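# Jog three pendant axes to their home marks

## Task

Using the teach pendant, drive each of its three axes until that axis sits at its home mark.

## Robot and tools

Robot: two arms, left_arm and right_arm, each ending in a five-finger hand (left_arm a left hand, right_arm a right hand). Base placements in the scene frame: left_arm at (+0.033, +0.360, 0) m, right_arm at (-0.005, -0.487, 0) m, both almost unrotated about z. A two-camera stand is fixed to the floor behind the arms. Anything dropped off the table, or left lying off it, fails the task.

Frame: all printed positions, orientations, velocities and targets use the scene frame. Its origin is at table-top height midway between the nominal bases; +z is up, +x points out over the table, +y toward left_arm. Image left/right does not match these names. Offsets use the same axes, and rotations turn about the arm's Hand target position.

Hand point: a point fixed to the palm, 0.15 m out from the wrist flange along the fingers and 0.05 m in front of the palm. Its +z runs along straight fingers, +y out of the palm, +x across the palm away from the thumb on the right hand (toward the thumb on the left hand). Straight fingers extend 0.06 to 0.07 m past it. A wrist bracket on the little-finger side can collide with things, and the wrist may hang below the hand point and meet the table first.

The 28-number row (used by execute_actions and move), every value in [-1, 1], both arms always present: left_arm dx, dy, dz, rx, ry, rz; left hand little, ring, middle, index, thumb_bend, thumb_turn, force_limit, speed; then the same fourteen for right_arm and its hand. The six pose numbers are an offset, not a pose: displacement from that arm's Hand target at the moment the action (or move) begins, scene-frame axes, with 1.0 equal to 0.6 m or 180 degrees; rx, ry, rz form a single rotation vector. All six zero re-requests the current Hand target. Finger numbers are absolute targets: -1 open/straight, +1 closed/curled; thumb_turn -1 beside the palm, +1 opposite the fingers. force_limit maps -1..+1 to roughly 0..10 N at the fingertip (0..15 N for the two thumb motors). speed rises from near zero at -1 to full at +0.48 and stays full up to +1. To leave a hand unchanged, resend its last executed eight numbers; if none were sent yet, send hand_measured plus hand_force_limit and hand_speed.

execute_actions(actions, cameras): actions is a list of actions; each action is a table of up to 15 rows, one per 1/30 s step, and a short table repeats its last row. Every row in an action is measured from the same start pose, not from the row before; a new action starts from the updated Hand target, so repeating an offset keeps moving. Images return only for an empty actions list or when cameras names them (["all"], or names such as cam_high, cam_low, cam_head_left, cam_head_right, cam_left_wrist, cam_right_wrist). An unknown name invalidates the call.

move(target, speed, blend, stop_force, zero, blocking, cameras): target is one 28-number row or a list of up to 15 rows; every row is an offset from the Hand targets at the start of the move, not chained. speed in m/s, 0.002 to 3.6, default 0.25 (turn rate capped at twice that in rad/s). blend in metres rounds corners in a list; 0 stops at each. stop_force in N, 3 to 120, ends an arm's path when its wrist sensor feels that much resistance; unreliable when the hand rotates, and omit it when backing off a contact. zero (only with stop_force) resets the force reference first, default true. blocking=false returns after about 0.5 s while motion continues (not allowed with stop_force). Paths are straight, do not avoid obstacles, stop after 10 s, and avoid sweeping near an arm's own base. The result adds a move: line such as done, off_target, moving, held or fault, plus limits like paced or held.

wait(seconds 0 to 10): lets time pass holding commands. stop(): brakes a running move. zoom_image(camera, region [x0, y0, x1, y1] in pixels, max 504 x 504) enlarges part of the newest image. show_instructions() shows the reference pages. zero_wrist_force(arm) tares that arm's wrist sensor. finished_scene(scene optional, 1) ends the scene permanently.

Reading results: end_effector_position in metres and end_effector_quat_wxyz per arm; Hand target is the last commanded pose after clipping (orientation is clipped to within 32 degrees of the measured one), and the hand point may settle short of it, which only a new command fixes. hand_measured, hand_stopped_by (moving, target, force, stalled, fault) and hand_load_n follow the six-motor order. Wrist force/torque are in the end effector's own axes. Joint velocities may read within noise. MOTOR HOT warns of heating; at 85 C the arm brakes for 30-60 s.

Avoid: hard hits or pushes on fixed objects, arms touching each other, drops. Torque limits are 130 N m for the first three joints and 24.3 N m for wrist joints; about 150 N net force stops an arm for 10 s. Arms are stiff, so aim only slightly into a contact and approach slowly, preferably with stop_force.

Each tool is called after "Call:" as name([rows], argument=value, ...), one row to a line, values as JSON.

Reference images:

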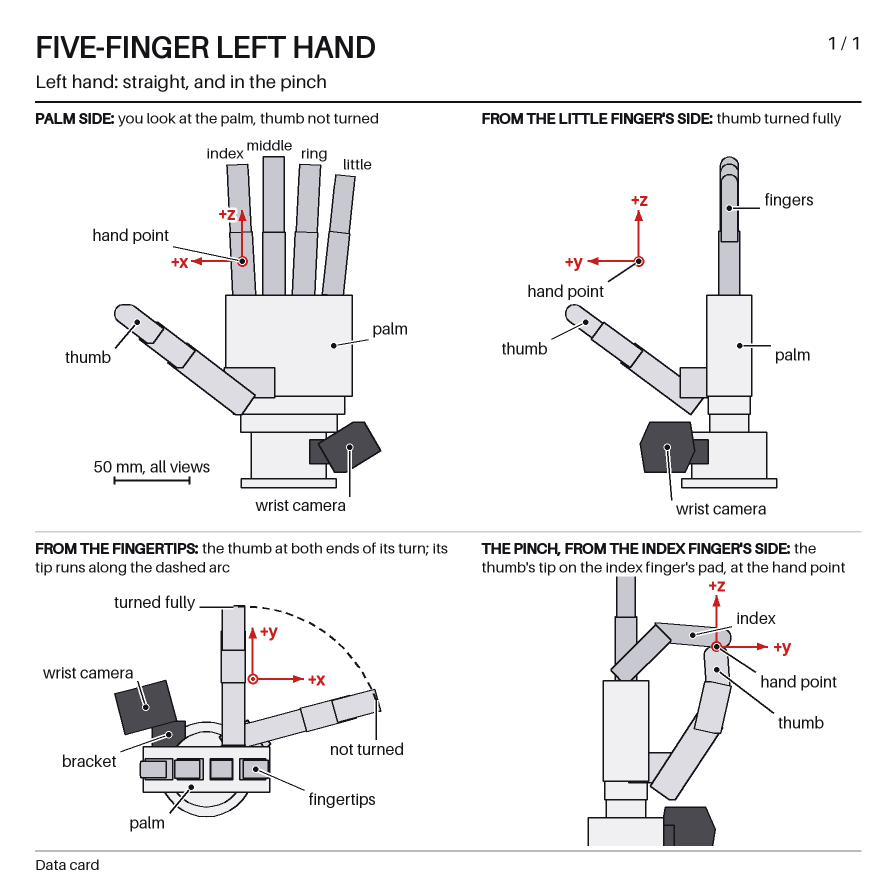

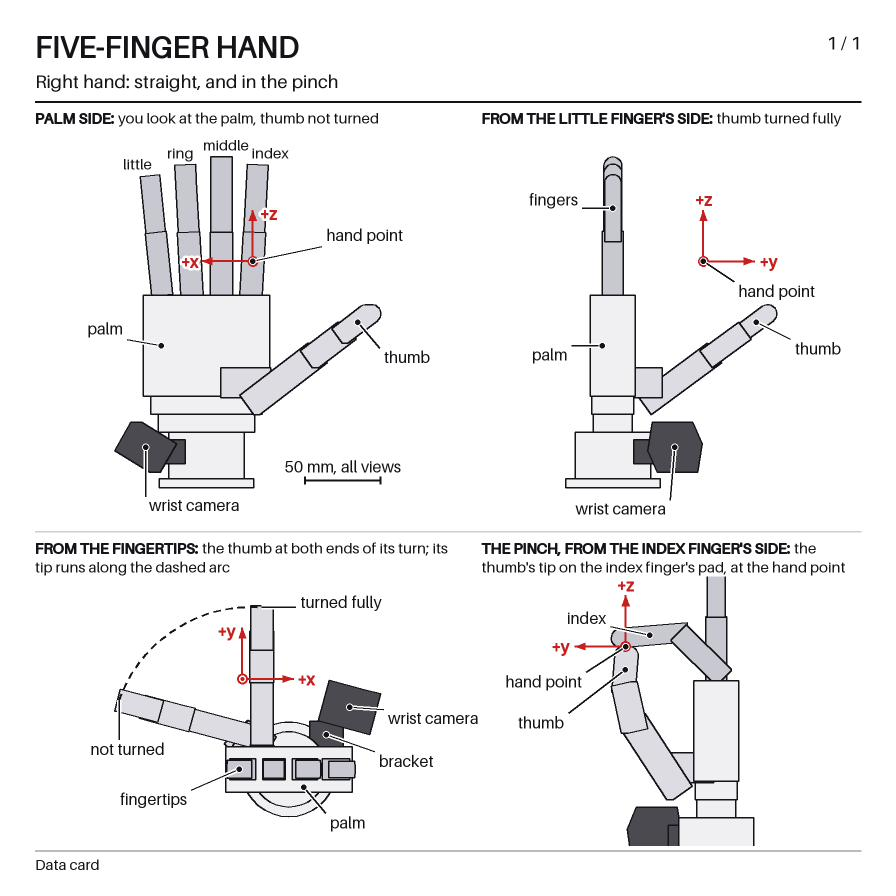

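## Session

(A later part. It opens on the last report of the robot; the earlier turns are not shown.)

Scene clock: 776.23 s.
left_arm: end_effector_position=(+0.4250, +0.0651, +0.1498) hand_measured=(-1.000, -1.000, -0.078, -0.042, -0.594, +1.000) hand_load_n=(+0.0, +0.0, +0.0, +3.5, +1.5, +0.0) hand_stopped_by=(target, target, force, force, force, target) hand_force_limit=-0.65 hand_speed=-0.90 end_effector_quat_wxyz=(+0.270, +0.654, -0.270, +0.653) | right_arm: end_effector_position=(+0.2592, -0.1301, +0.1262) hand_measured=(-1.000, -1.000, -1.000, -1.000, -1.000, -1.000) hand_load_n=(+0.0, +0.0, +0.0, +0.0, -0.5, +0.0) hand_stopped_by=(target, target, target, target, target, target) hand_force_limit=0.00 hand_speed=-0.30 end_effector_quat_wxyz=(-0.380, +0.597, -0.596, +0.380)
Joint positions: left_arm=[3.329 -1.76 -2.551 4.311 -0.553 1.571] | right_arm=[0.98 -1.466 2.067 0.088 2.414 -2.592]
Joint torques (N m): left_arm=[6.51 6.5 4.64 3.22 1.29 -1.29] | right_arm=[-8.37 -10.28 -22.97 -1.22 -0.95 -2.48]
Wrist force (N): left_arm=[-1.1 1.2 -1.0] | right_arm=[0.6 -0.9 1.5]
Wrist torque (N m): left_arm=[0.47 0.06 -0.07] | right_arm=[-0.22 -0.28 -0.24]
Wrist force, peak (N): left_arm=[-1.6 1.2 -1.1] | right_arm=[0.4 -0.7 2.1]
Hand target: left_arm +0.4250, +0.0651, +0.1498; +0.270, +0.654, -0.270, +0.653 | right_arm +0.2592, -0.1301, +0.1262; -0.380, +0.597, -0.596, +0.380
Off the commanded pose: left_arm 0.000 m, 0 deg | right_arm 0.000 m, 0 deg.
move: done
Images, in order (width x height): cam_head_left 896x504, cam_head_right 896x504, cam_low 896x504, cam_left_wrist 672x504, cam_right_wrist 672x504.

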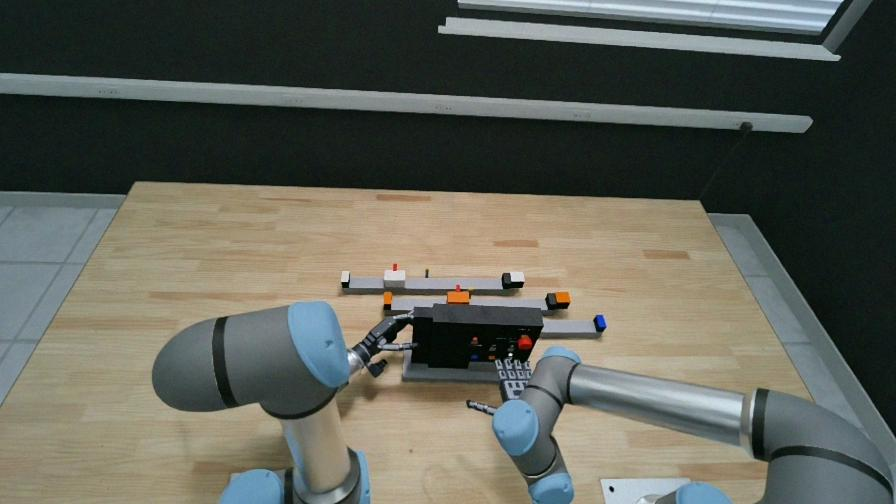

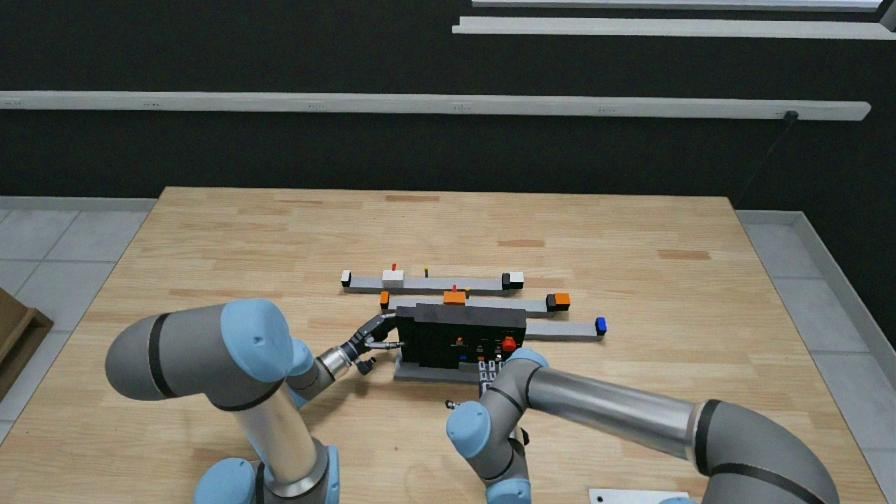

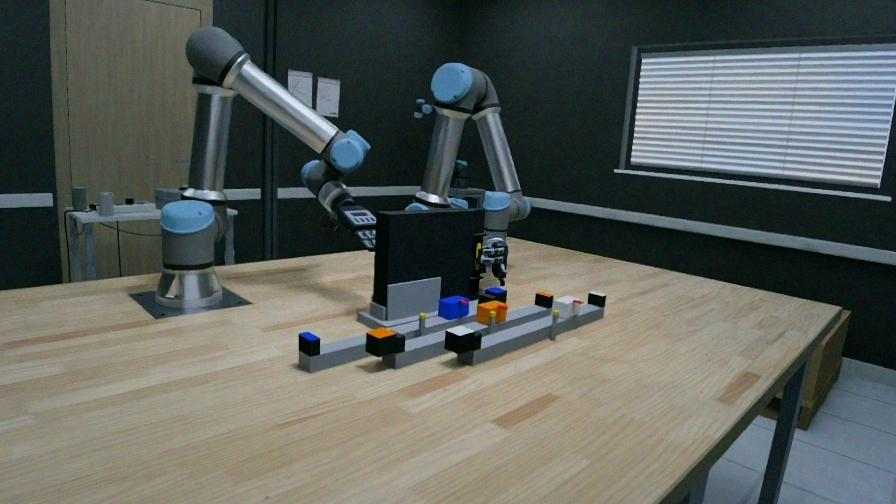

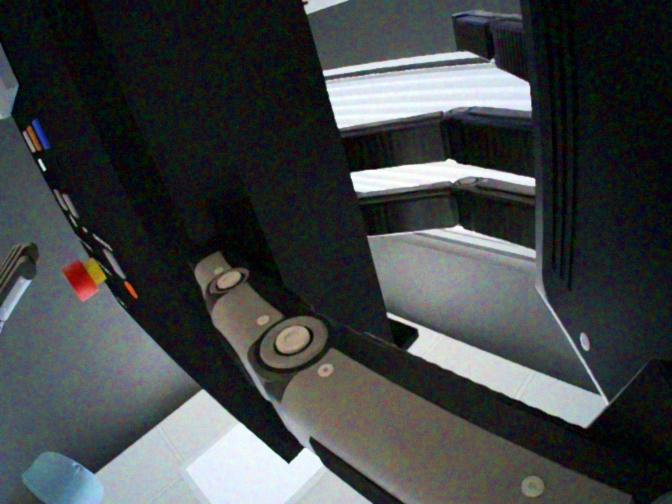

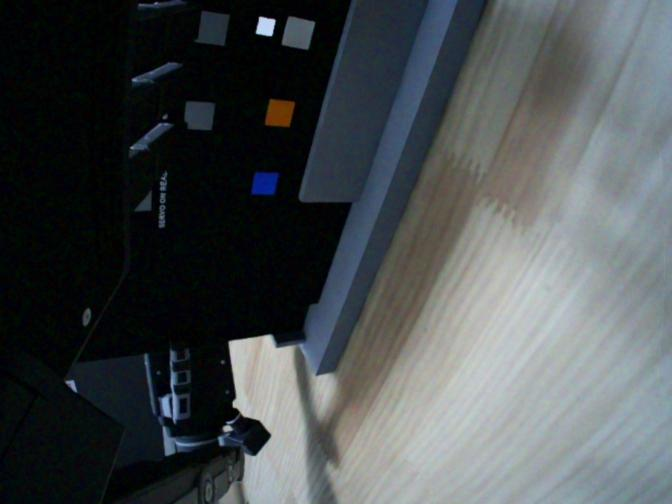

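Call:
zoom_image(camera="cam_right_wrist", region=[90, 0, 330, 230])

Call:
zoom_image(camera="cam_head_left", region=[440, 300, 600, 420])

Call:
zoom_image(camera="cam_head_right", region=[400, 300, 560, 420])

Call:
zoom_image(camera="cam_left_wrist", region=[0, 80, 240, 340])

Scaled by 2.100 from the camera's 672x504 image, which has a finer 960x720 frame.

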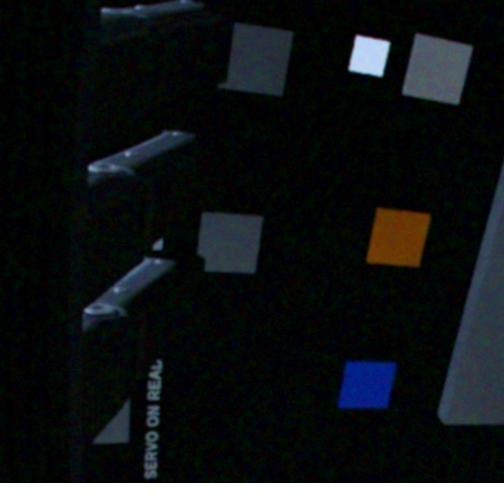

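Scaled by 3.150 from the camera's 896x504 image, which has a finer 1280x720 frame.

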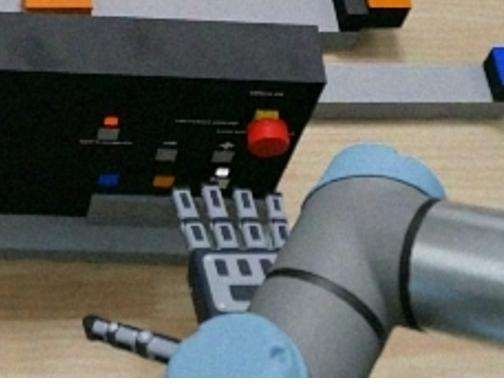

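Scaled by 3.150 from the camera's 896x504 image, which has a finer 1280x720 frame.

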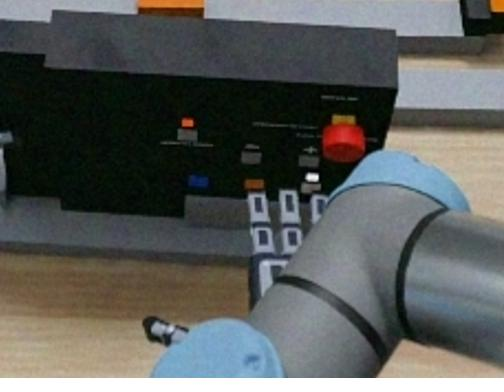

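Scaled by 1.938 from the camera's 672x504 image, which has a finer 960x720 frame.

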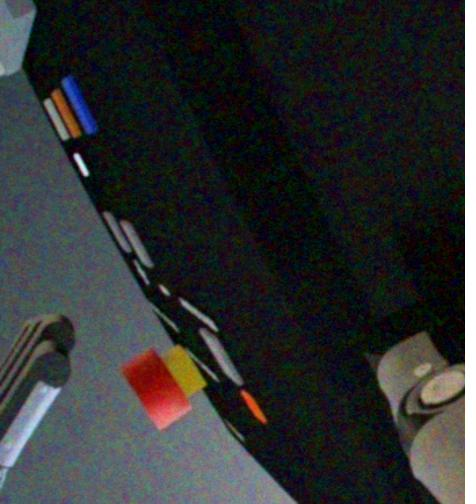

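Call:
move([
  [0, 0, 0, 0, 0, 0, -1, -1, 0.1, 0.1, 0.0, 1, -0.65, -0.9, 0.05, 0.141, 0.03, 0, 0, 0, -1, -1, -1, -1, -1, -1, 0, -0.3],
], speed=0.12, stop_force=8, cameras=["cam_head_left", "cam_head_right", "cam_right_wrist", "cam_left_wrist"])

Call:
zoom_image(camera="cam_right_wrist", region=[90, 0, 400, 300])

Call:
zoom_image(camera="cam_head_left", region=[440, 300, 560, 390])

Call:
zoom_image(camera="cam_left_wrist", region=[0, 80, 240, 340])

Scene clock: 834.90 s.
left_arm: end_effector_position=(+0.4250, +0.0651, +0.1498) hand_measured=(-1.000, -1.000, -0.078, -0.042, -0.594, +1.000) hand_load_n=(+0.0, +0.0, +0.0, +3.5, +1.5, +0.0) hand_stopped_by=(target, target, force, force, force, target) hand_force_limit=-0.65 hand_speed=-0.90 end_effector_quat_wxyz=(+0.270, +0.654, -0.270, +0.653) | right_arm: end_effector_position=(+0.2892, -0.0455, +0.1442) hand_measured=(-1.000, -1.000, -1.000, -1.000, -1.000, -1.000) hand_load_n=(+0.0, -0.5, +0.0, +0.0, +0.0, -0.5) hand_stopped_by=(target, target, target, target, target, target) hand_force_limit=0.00 hand_speed=-0.30 end_effector_quat_wxyz=(-0.380, +0.597, -0.596, +0.380)
Joint positions: left_arm=[3.329 -1.76 -2.551 4.311 -0.553 1.571] | right_arm=[1.038 -1.275 1.782 0.226 2.458 -2.533]
Joint torques (N m): left_arm=[5.91 7.4 4.83 3.08 1.09 -1.2] | right_arm=[8.31 -18.68 -23.48 2.73 2.65 2.58]
Wrist force (N): left_arm=[-0.9 0.8 -0.8] | right_arm=[0.6 -1.0 1.3]
Wrist torque (N m): left_arm=[0.42 0.08 -0.07] | right_arm=[-0.20 -0.27 -0.31]
Wrist force, peak (N): left_arm=[-1.8 1.2 -0.9] | right_arm=[0.1 -1.6 1.6]
Hand target: left_arm +0.4250, +0.0651, +0.1498; +0.270, +0.654, -0.270, +0.653 | right_arm +0.2892, -0.0455, +0.1442; -0.380, +0.597, -0.596, +0.380
Off the commanded pose: left_arm 0.000 m, 0 deg | right_arm 0.000 m, 0 deg.
move: done
Images, in order (width x height): cam_head_left 896x504, cam_head_right 896x504, cam_left_wrist 672x504, cam_right_wrist 672x504.

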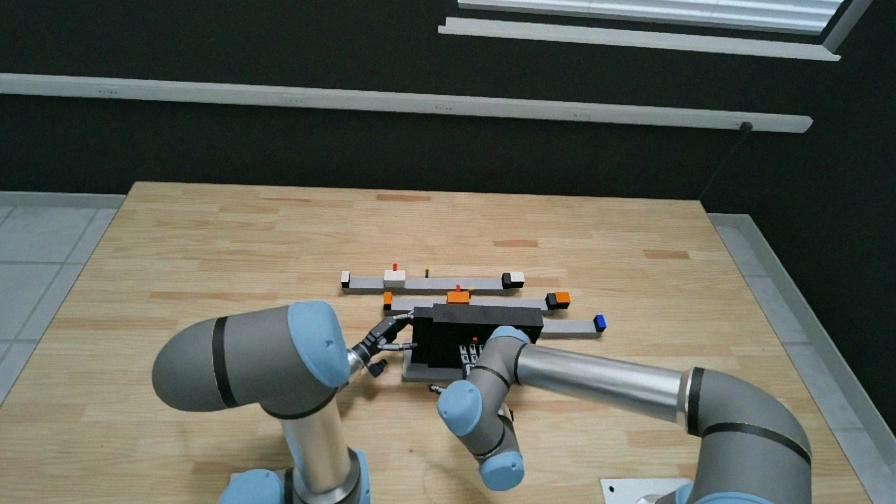

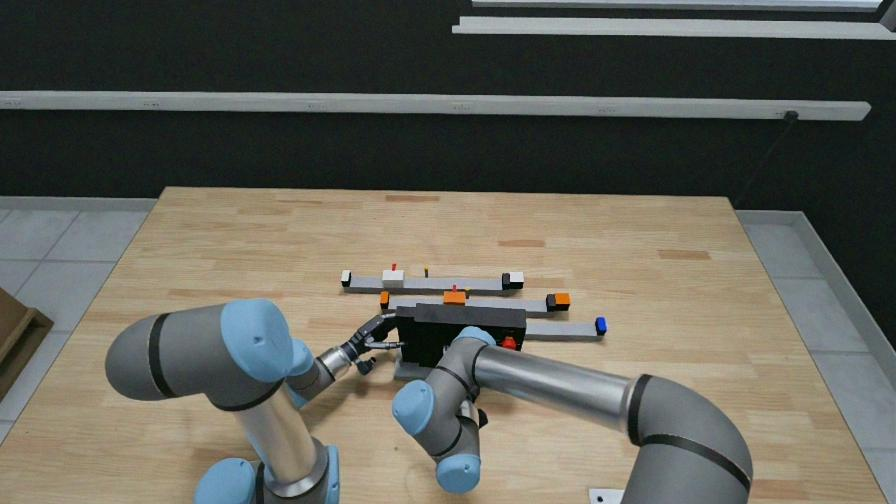

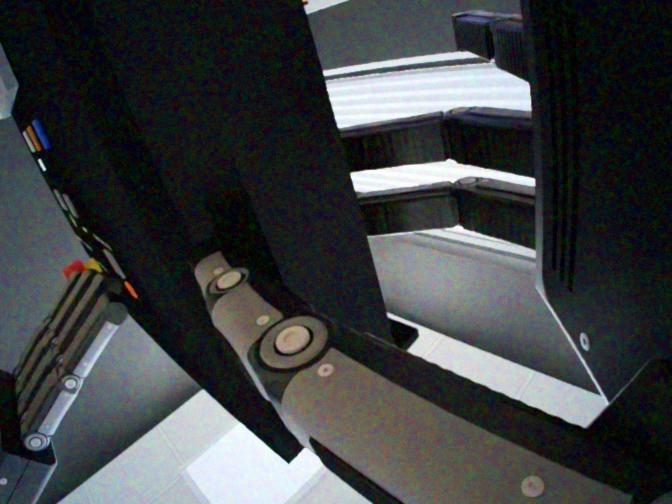

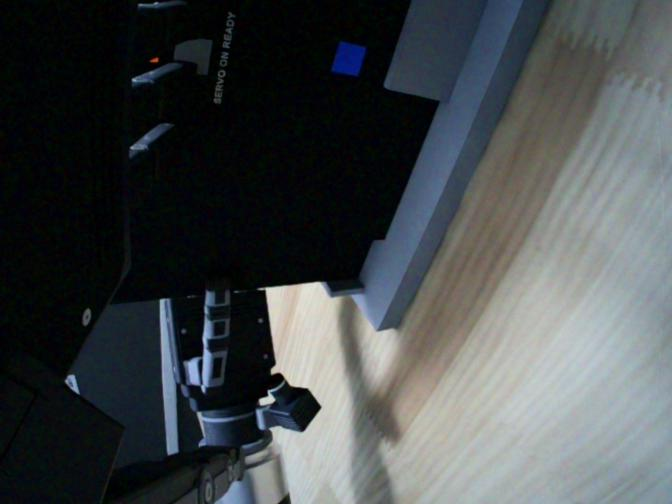

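Scaled by 1.626 from the camera's 672x504 image, which has a finer 960x720 frame.

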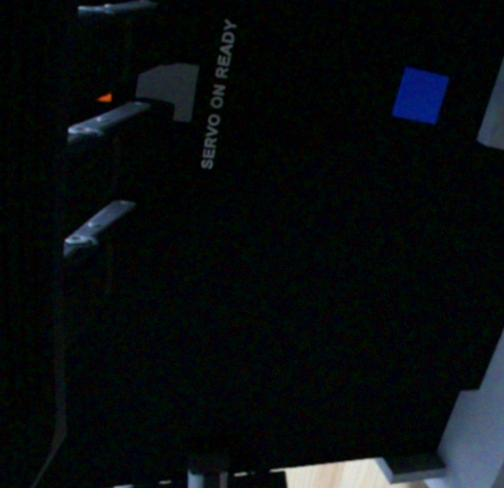

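Scaled by 4.200 from the camera's 896x504 image, which has a finer 1280x720 frame.

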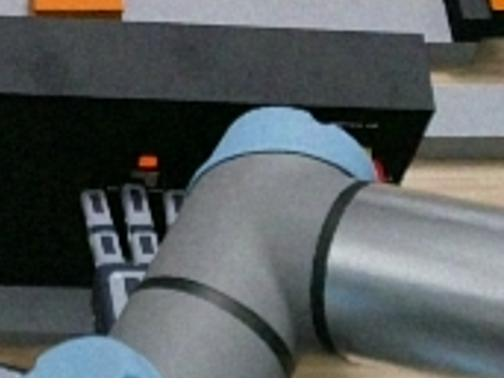

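Scaled by 1.938 from the camera's 672x504 image, which has a finer 960x720 frame.

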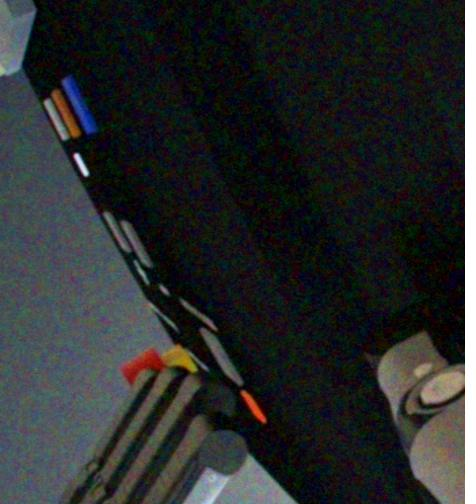

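Call:
move([
  [0, 0, 0, 0, 0, 0, -1, -1, 0.1, 0.1, 0.0, 1, -0.65, -0.9, 0.02, -0.0117, -0.006, 0, 0, 0, -1, -1, -1, -1, -1, -1, 0, -0.3],
], speed=0.04, stop_force=5, cameras=["cam_head_left", "cam_head_right", "cam_right_wrist", "cam_left_wrist"])

Call:
zoom_image(camera="cam_right_wrist", region=[90, 0, 330, 230])

Call:
zoom_image(camera="cam_left_wrist", region=[40, 180, 200, 340])

Scene clock: 856.03 s.
left_arm: end_effector_position=(+0.4250, +0.0651, +0.1498) hand_measured=(-1.000, -1.000, -0.078, -0.042, -0.594, +1.000) hand_load_n=(+0.0, +0.0, +0.0, +3.5, +1.0, -0.5) hand_stopped_by=(target, target, force, force, force, target) hand_force_limit=-0.65 hand_speed=-0.90 end_effector_quat_wxyz=(+0.270, +0.654, -0.270, +0.653) | right_arm: end_effector_position=(+0.2934, -0.0479, +0.1429) hand_measured=(-1.000, -1.000, -1.000, -1.000, -1.000, -1.000) hand_load_n=(+0.0, +0.0, -3.0, +0.0, +0.0, -0.5) hand_stopped_by=(target, target, target, target, target, target) hand_force_limit=0.00 hand_speed=-0.30 end_effector_quat_wxyz=(-0.380, +0.597, -0.596, +0.380)
Joint positions: left_arm=[3.329 -1.76 -2.551 4.311 -0.553 1.571] | right_arm=[1.026 -1.279 1.789 0.213 2.449 -2.546]
Joint torques (N m): left_arm=[5.21 7.02 5.25 3.37 1.08 -1.07] | right_arm=[7.77 -18.83 -25.41 2.05 2.56 2.49]
Wrist force (N): left_arm=[-1.2 0.1 -1.4] | right_arm=[1.8 0.4 -0.9]
Wrist torque (N m): left_arm=[0.40 0.08 -0.06] | right_arm=[-0.18 -0.14 -0.19]
Wrist force, peak (N): left_arm=[-1.8 0.4 -1.5] | right_arm=[-1.8 0.1 -5.6]
Hand target: left_arm +0.4250, +0.0651, +0.1498; +0.270, +0.654, -0.270, +0.653 | right_arm +0.2934, -0.0479, +0.1429; -0.380, +0.597, -0.596, +0.380 (not the last commanded pose)
Off the commanded pose: left_arm 0.000 m, 0 deg | right_arm 0.009 m, 0 deg.
move: contact (right_arm)
Images, in order (width x height): cam_head_left 896x504, cam_head_right 896x504, cam_left_wrist 672x504, cam_right_wrist 672x504.

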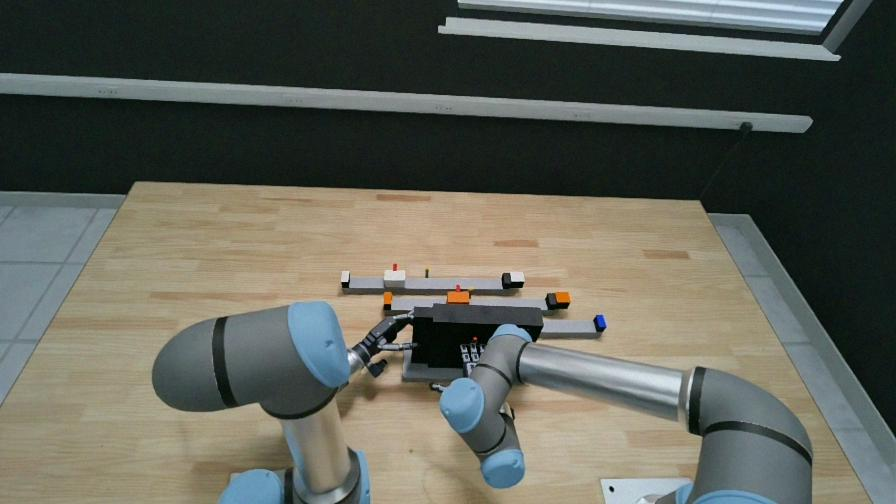

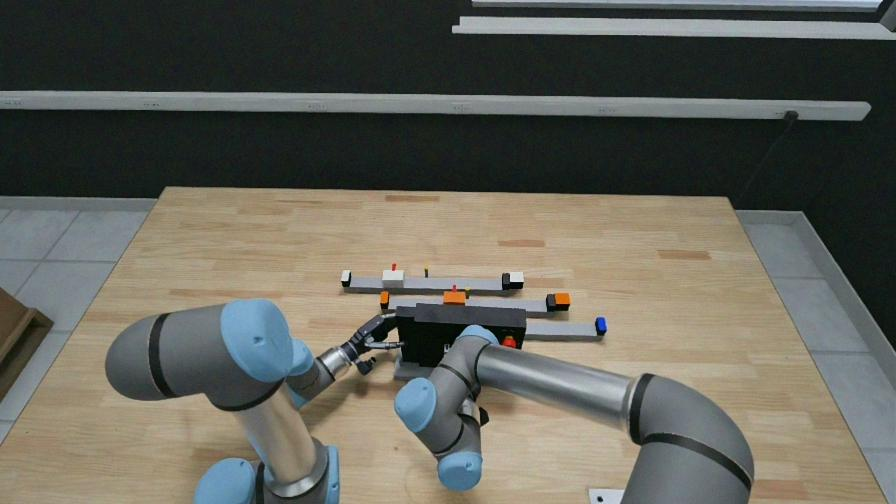

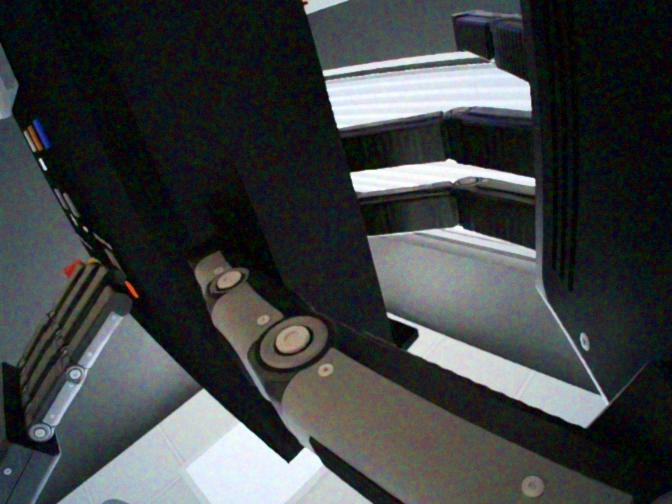

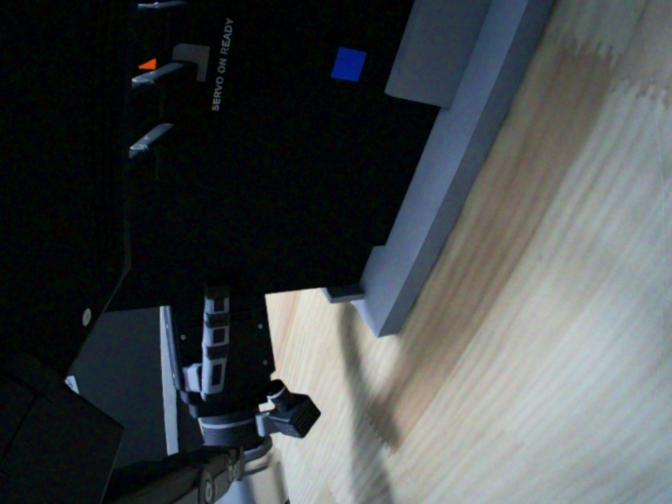

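Scaled by 2.100 from the camera's 672x504 image, which has a finer 960x720 frame.

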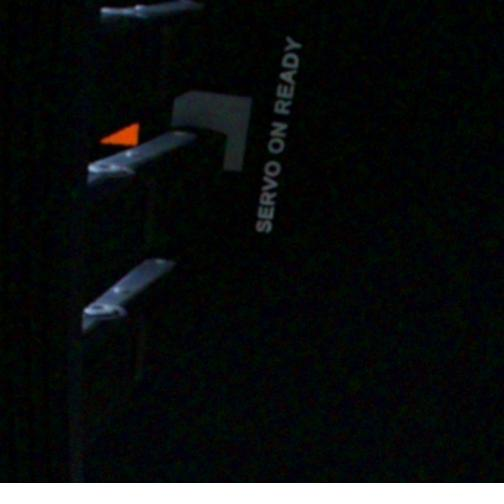

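Scaled by 3.150 from the camera's 672x504 image, which has a finer 960x720 frame.

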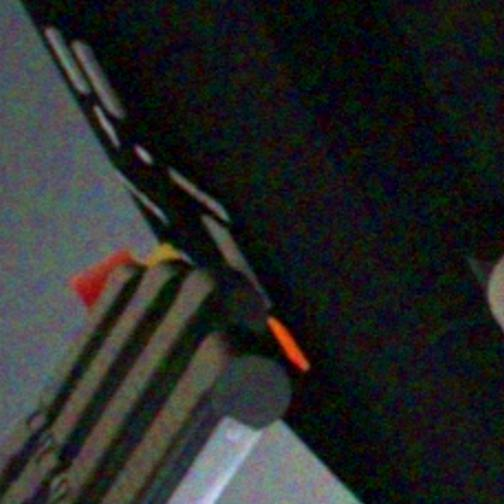

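Call:
move([
  [0, 0, 0, 0, 0, 0, -1, -1, 0.1, 0.1, 0.0, 1, -0.65, -0.9, -0.008, 0, 0, 0, 0, 0, -1, -1, -1, -1, -1, -1, 0, -0.3],
  [0, 0, 0, 0, 0, 0, -1, -1, 0.1, 0.1, 0.0, 1, -0.65, -0.9, -0.008, -0.01, -0.005, 0, 0, 0, -1, -1, -1, -1, -1, -1, 0, -0.3],
], speed=0.03, cameras=["cam_right_wrist", "cam_left_wrist"])

Call:
zoom_image(camera="cam_right_wrist", region=[90, 0, 330, 230])

Call:
zoom_image(camera="cam_left_wrist", region=[40, 180, 200, 340])

Scene clock: 871.13 s.
left_arm: end_effector_position=(+0.4250, +0.0651, +0.1498) hand_measured=(-1.000, -1.000, -0.078, -0.042, -0.594, +1.000) hand_load_n=(+0.0, +0.0, +0.0, +3.5, +1.5, -1.0) hand_stopped_by=(target, target, force, force, force, target) hand_force_limit=-0.65 hand_speed=-0.90 end_effector_quat_wxyz=(+0.270, +0.654, -0.270, +0.653) | right_arm: end_effector_position=(+0.2886, -0.0538, +0.1400) hand_measured=(-1.000, -1.000, -1.000, -1.000, -1.000, -1.000) hand_load_n=(+0.0, +0.0, +0.0, +0.0, +0.0, +0.0) hand_stopped_by=(target, target, target, target, target, target) hand_force_limit=0.00 hand_speed=-0.30 end_effector_quat_wxyz=(-0.380, +0.597, -0.596, +0.380)
Joint positions: left_arm=[3.329 -1.76 -2.551 4.311 -0.553 1.571] | right_arm=[1.029 -1.29 1.814 0.202 2.451 -2.543]
Joint torques (N m): left_arm=[5.14 7.91 3.57 2.9 1.1 -0.94] | right_arm=[-9.47 -37.53 -7.74 -1.18 -0.74 -2.37]
Wrist force (N): left_arm=[-1.6 0.3 -1.5] | right_arm=[0.3 -1.0 1.6]
Wrist torque (N m): left_arm=[0.41 0.06 -0.05] | right_arm=[-0.24 -0.24 -0.24]
Wrist force, peak (N): left_arm=[-1.9 0.3 -1.6] | right_arm=[2.0 1.7 -0.7]
Hand target: left_arm +0.4250, +0.0651, +0.1498; +0.270, +0.654, -0.270, +0.653 | right_arm +0.2886, -0.0539, +0.1399; -0.380, +0.597, -0.596, +0.380
Off the commanded pose: left_arm 0.000 m, 0 deg | right_arm 0.000 m, 0 deg.
move: done
Images, in order (width x height): cam_left_wrist 672x504, cam_right_wrist 672x504.

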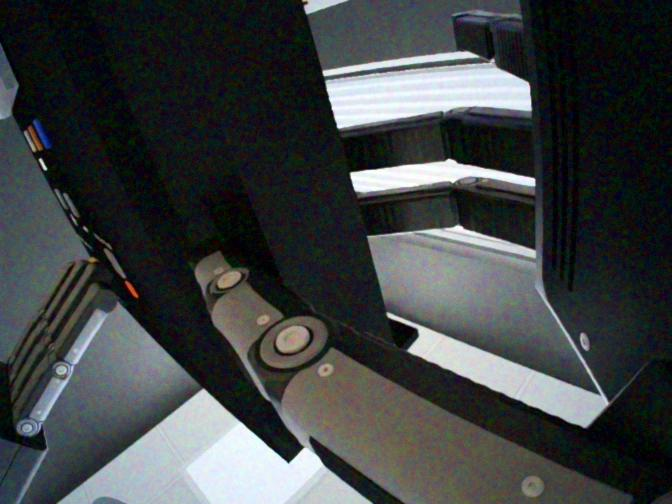

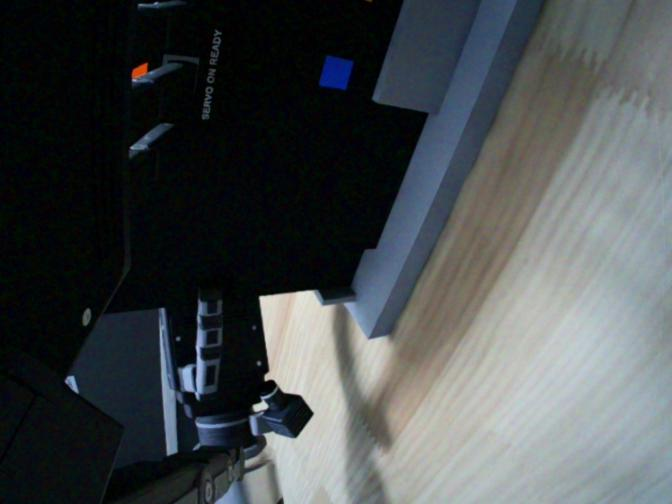

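Scaled by 2.100 from the camera's 672x504 image, which has a finer 960x720 frame.

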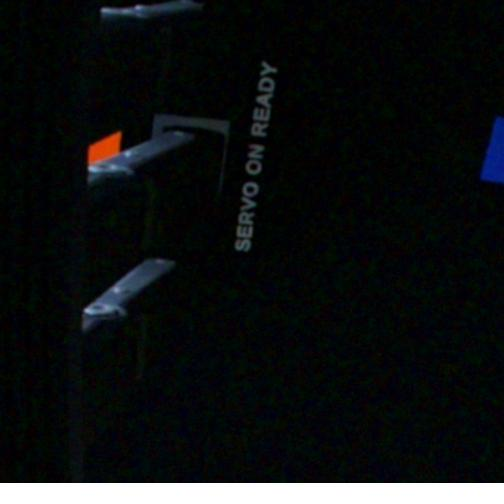

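Scaled by 3.150 from the camera's 672x504 image, which has a finer 960x720 frame.

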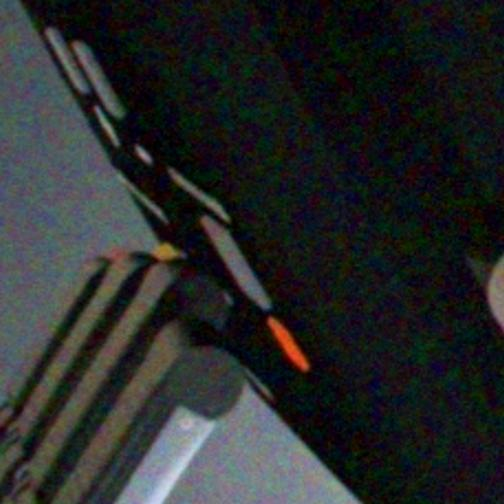

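Call:
move(target=[0, 0, 0, 0, 0, 0, -1, -1, 0.1, 0.1, 0.0, 1, -0.65, -0.9, 0.03, -0.004, 0, 0, 0, 0, -1, -1, -1, -1, -1, -1, 0, -0.3], speed=0.01, stop_force=6, cameras=["cam_right_wrist", "cam_left_wrist", "cam_head_left"])

Call:
zoom_image(camera="cam_right_wrist", region=[90, 0, 330, 230])

Call:
zoom_image(camera="cam_left_wrist", region=[40, 180, 200, 340])

Scene clock: 881.17 s.
left_arm: end_effector_position=(+0.4250, +0.0651, +0.1498) hand_measured=(-1.000, -1.000, -0.078, -0.042, -0.594, +1.000) hand_load_n=(+0.5, +0.0, +0.0, +4.0, +0.0, +0.0) hand_stopped_by=(target, target, force, force, force, target) hand_force_limit=-0.65 hand_speed=-0.90 end_effector_quat_wxyz=(+0.270, +0.654, -0.270, +0.653) | right_arm: end_effector_position=(+0.2938, -0.0546, +0.1399) hand_measured=(-1.000, -1.000, -1.000, -1.000, -1.000, -1.000) hand_load_n=(-0.5, +0.0, -1.5, +0.0, +0.0, -0.5) hand_stopped_by=(target, target, target, target, target, target) hand_force_limit=0.00 hand_speed=-0.30 end_effector_quat_wxyz=(-0.380, +0.597, -0.596, +0.380)
Joint positions: left_arm=[3.329 -1.76 -2.551 4.311 -0.553 1.571] | right_arm=[1.017 -1.292 1.813 0.194 2.442 -2.556]
Joint torques (N m): left_arm=[5.36 7.98 5.39 2.66 1.3 -0.79] | right_arm=[6.7 -17.3 -8.77 2.36 3.03 2.55]
Wrist force (N): left_arm=[-1.3 -0.2 -0.2] | right_arm=[-0.4 0.3 -2.1]
Wrist torque (N m): left_arm=[0.42 0.07 -0.05] | right_arm=[-0.05 -0.22 -0.34]
Wrist force, peak (N): left_arm=[-1.8 0.5 -1.7] | right_arm=[-1.5 -0.7 -5.9]
Hand target: left_arm +0.4250, +0.0651, +0.1498; +0.270, +0.654, -0.270, +0.653 | right_arm +0.2938, -0.0546, +0.1399; -0.380, +0.597, -0.596, +0.380 (not the last commanded pose)
Off the commanded pose: left_arm 0.000 m, 0 deg | right_arm 0.013 m, 0 deg.
move: contact (right_arm)
Images, in order (width x height): cam_head_left 896x504, cam_left_wrist 672x504, cam_right_wrist 672x504.

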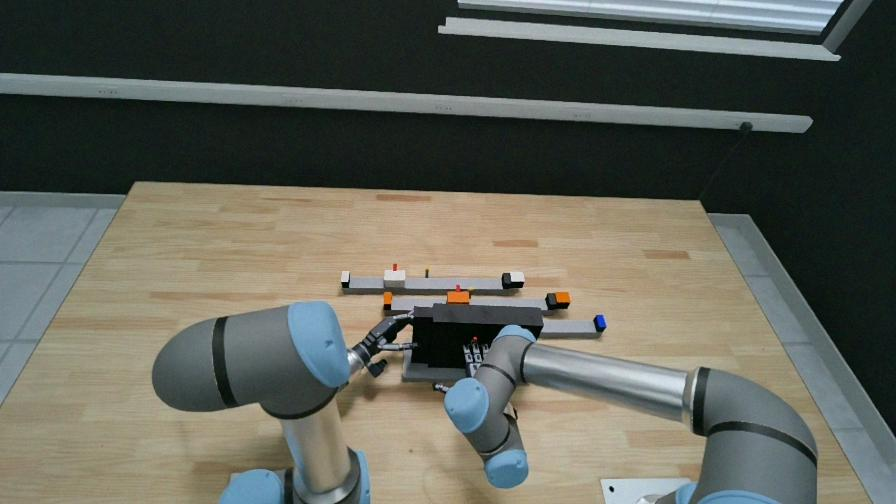

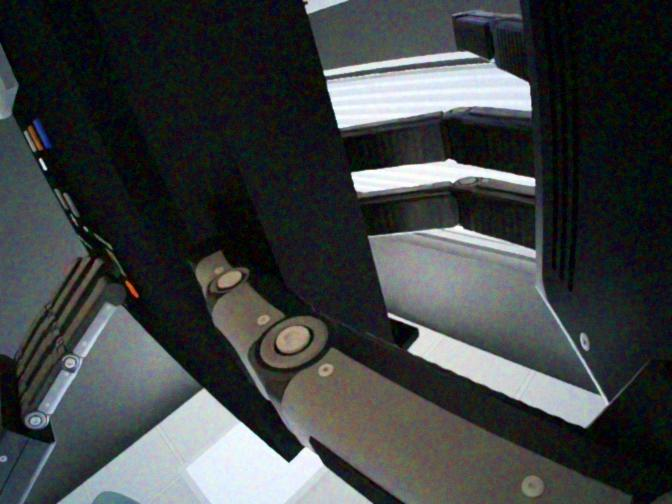

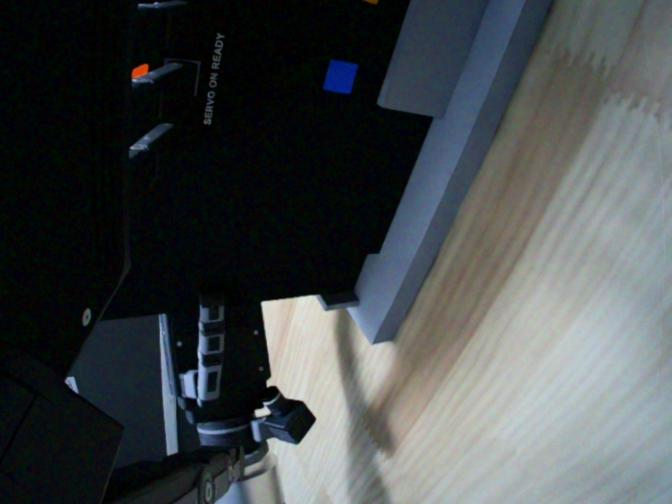

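Scaled by 2.100 from the camera's 672x504 image, which has a finer 960x720 frame.

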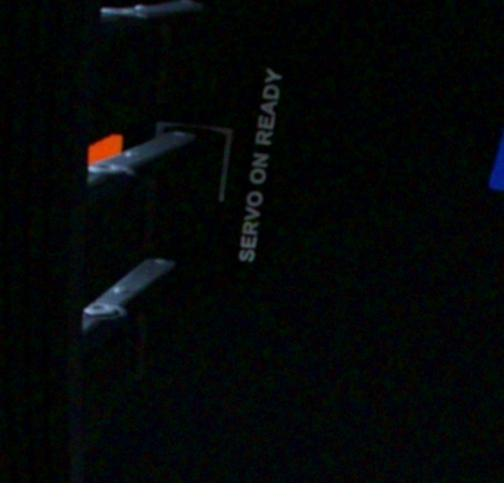

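Scaled by 3.150 from the camera's 672x504 image, which has a finer 960x720 frame.

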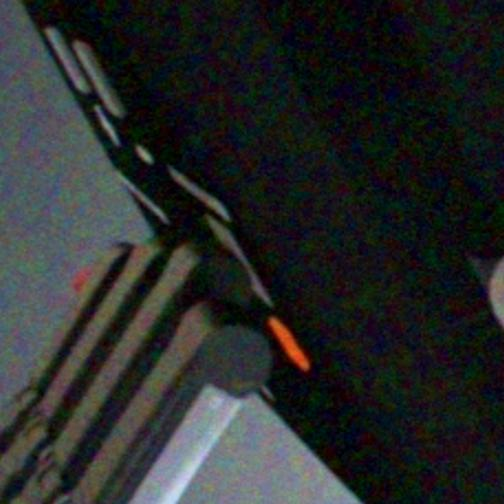

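Call:
move(target=[0, 0, 0, 0, 0, 0, -1, -1, 0.1, 0.1, 0.0, 1, -0.65, -0.9, 0.02, 0, 0, 0, 0, 0, -1, -1, -1, -1, -1, -1, 0, -0.3], speed=0.01, stop_force=12, cameras=["cam_right_wrist", "cam_left_wrist", "cam_head_left"])

Call:
zoom_image(camera="cam_right_wrist", region=[90, 0, 330, 230])

Call:
zoom_image(camera="cam_left_wrist", region=[40, 180, 200, 340])

Call:
zoom_image(camera="cam_head_left", region=[440, 300, 560, 390])

Scene clock: 895.10 s.
left_arm: end_effector_position=(+0.4250, +0.0651, +0.1498) hand_measured=(-1.000, -1.000, -0.078, -0.042, -0.594, +1.000) hand_load_n=(+0.0, +0.0, +0.0, +5.0, +0.0, +0.0) hand_stopped_by=(target, target, force, force, force, target) hand_force_limit=-0.65 hand_speed=-0.90 end_effector_quat_wxyz=(+0.270, +0.654, -0.270, +0.653) | right_arm: end_effector_position=(+0.2947, -0.0546, +0.1398) hand_measured=(-1.000, -1.000, -1.000, -1.000, -1.000, -1.000) hand_load_n=(+0.0, +0.0, -1.5, +0.0, +0.0, +0.0) hand_stopped_by=(target, target, target, target, target, target) hand_force_limit=0.00 hand_speed=-0.30 end_effector_quat_wxyz=(-0.380, +0.597, -0.596, +0.380)
Joint positions: left_arm=[3.329 -1.76 -2.551 4.311 -0.553 1.571] | right_arm=[1.015 -1.291 1.813 0.193 2.44 -2.558]
Joint torques (N m): left_arm=[5.87 8.31 4.09 3.01 1.52 -0.8] | right_arm=[4.82 -31.38 -8.36 2.16 3.13 2.54]
Wrist force (N): left_arm=[-1.4 -0.3 0.4] | right_arm=[-0.1 0.5 -5.5]
Wrist torque (N m): left_arm=[0.44 0.07 -0.06] | right_arm=[0.18 -0.16 -0.31]
Wrist force, peak (N): left_arm=[-1.8 -0.3 0.5] | right_arm=[-0.6 1.7 -20.8]
Hand target: left_arm +0.4250, +0.0651, +0.1498; +0.270, +0.654, -0.270, +0.653 | right_arm +0.2947, -0.0546, +0.1398; -0.380, +0.597, -0.596, +0.380 (not the last commanded pose)
Off the commanded pose: left_arm 0.000 m, 0 deg | right_arm 0.011 m, 0 deg.
move: contact (right_arm)
Images, in order (width x height): cam_head_left 896x504, cam_left_wrist 672x504, cam_right_wrist 672x504.

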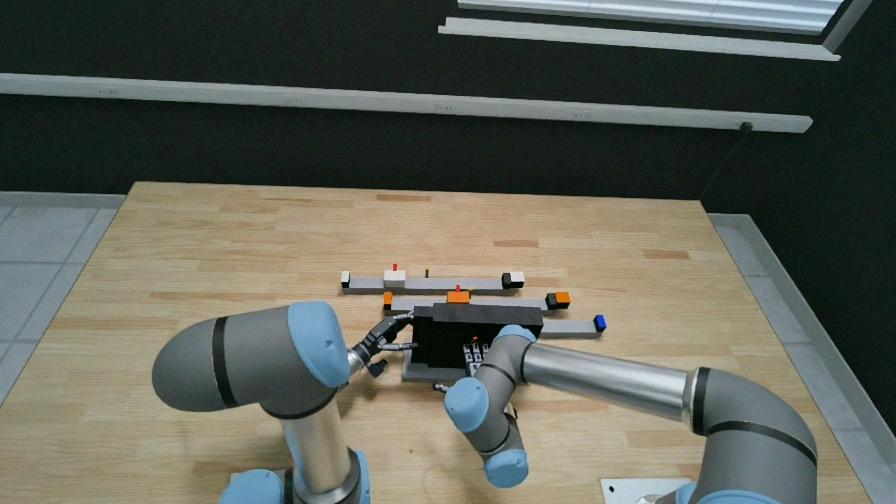

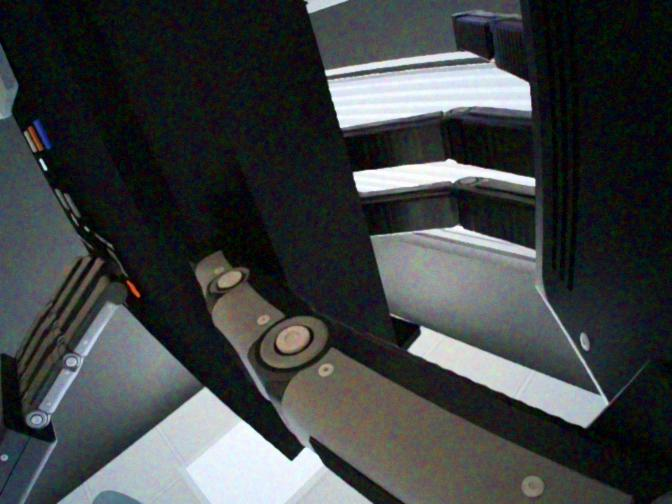

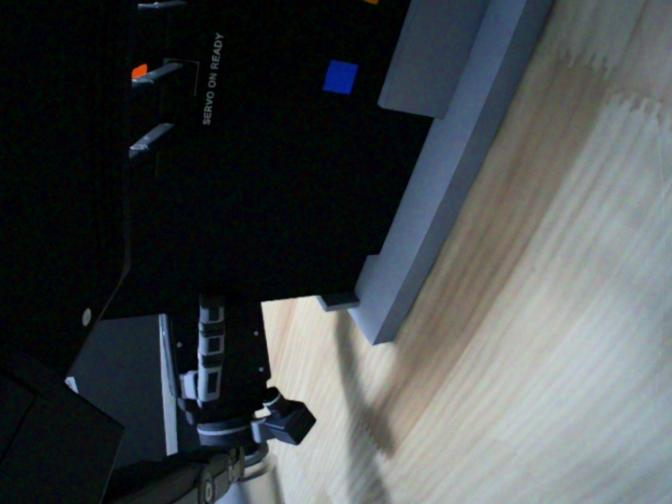

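Scaled by 2.100 from the camera's 672x504 image, which has a finer 960x720 frame.

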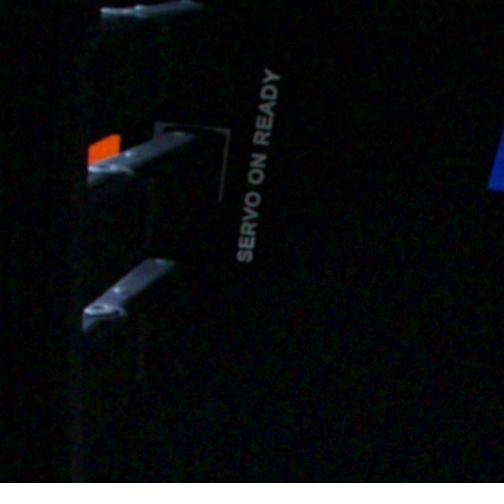

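Scaled by 3.150 from the camera's 672x504 image, which has a finer 960x720 frame.

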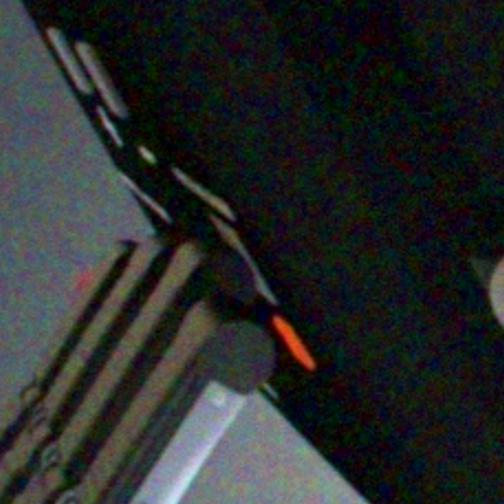

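Scaled by 4.200 from the camera's 896x504 image, which has a finer 1280x720 frame.

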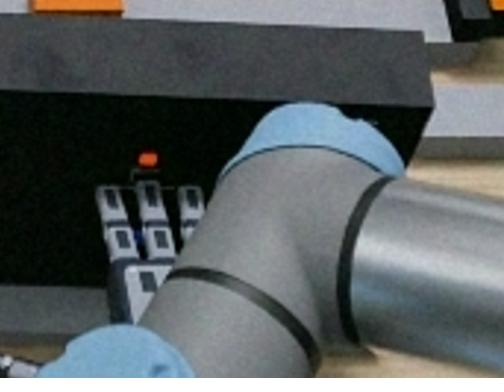

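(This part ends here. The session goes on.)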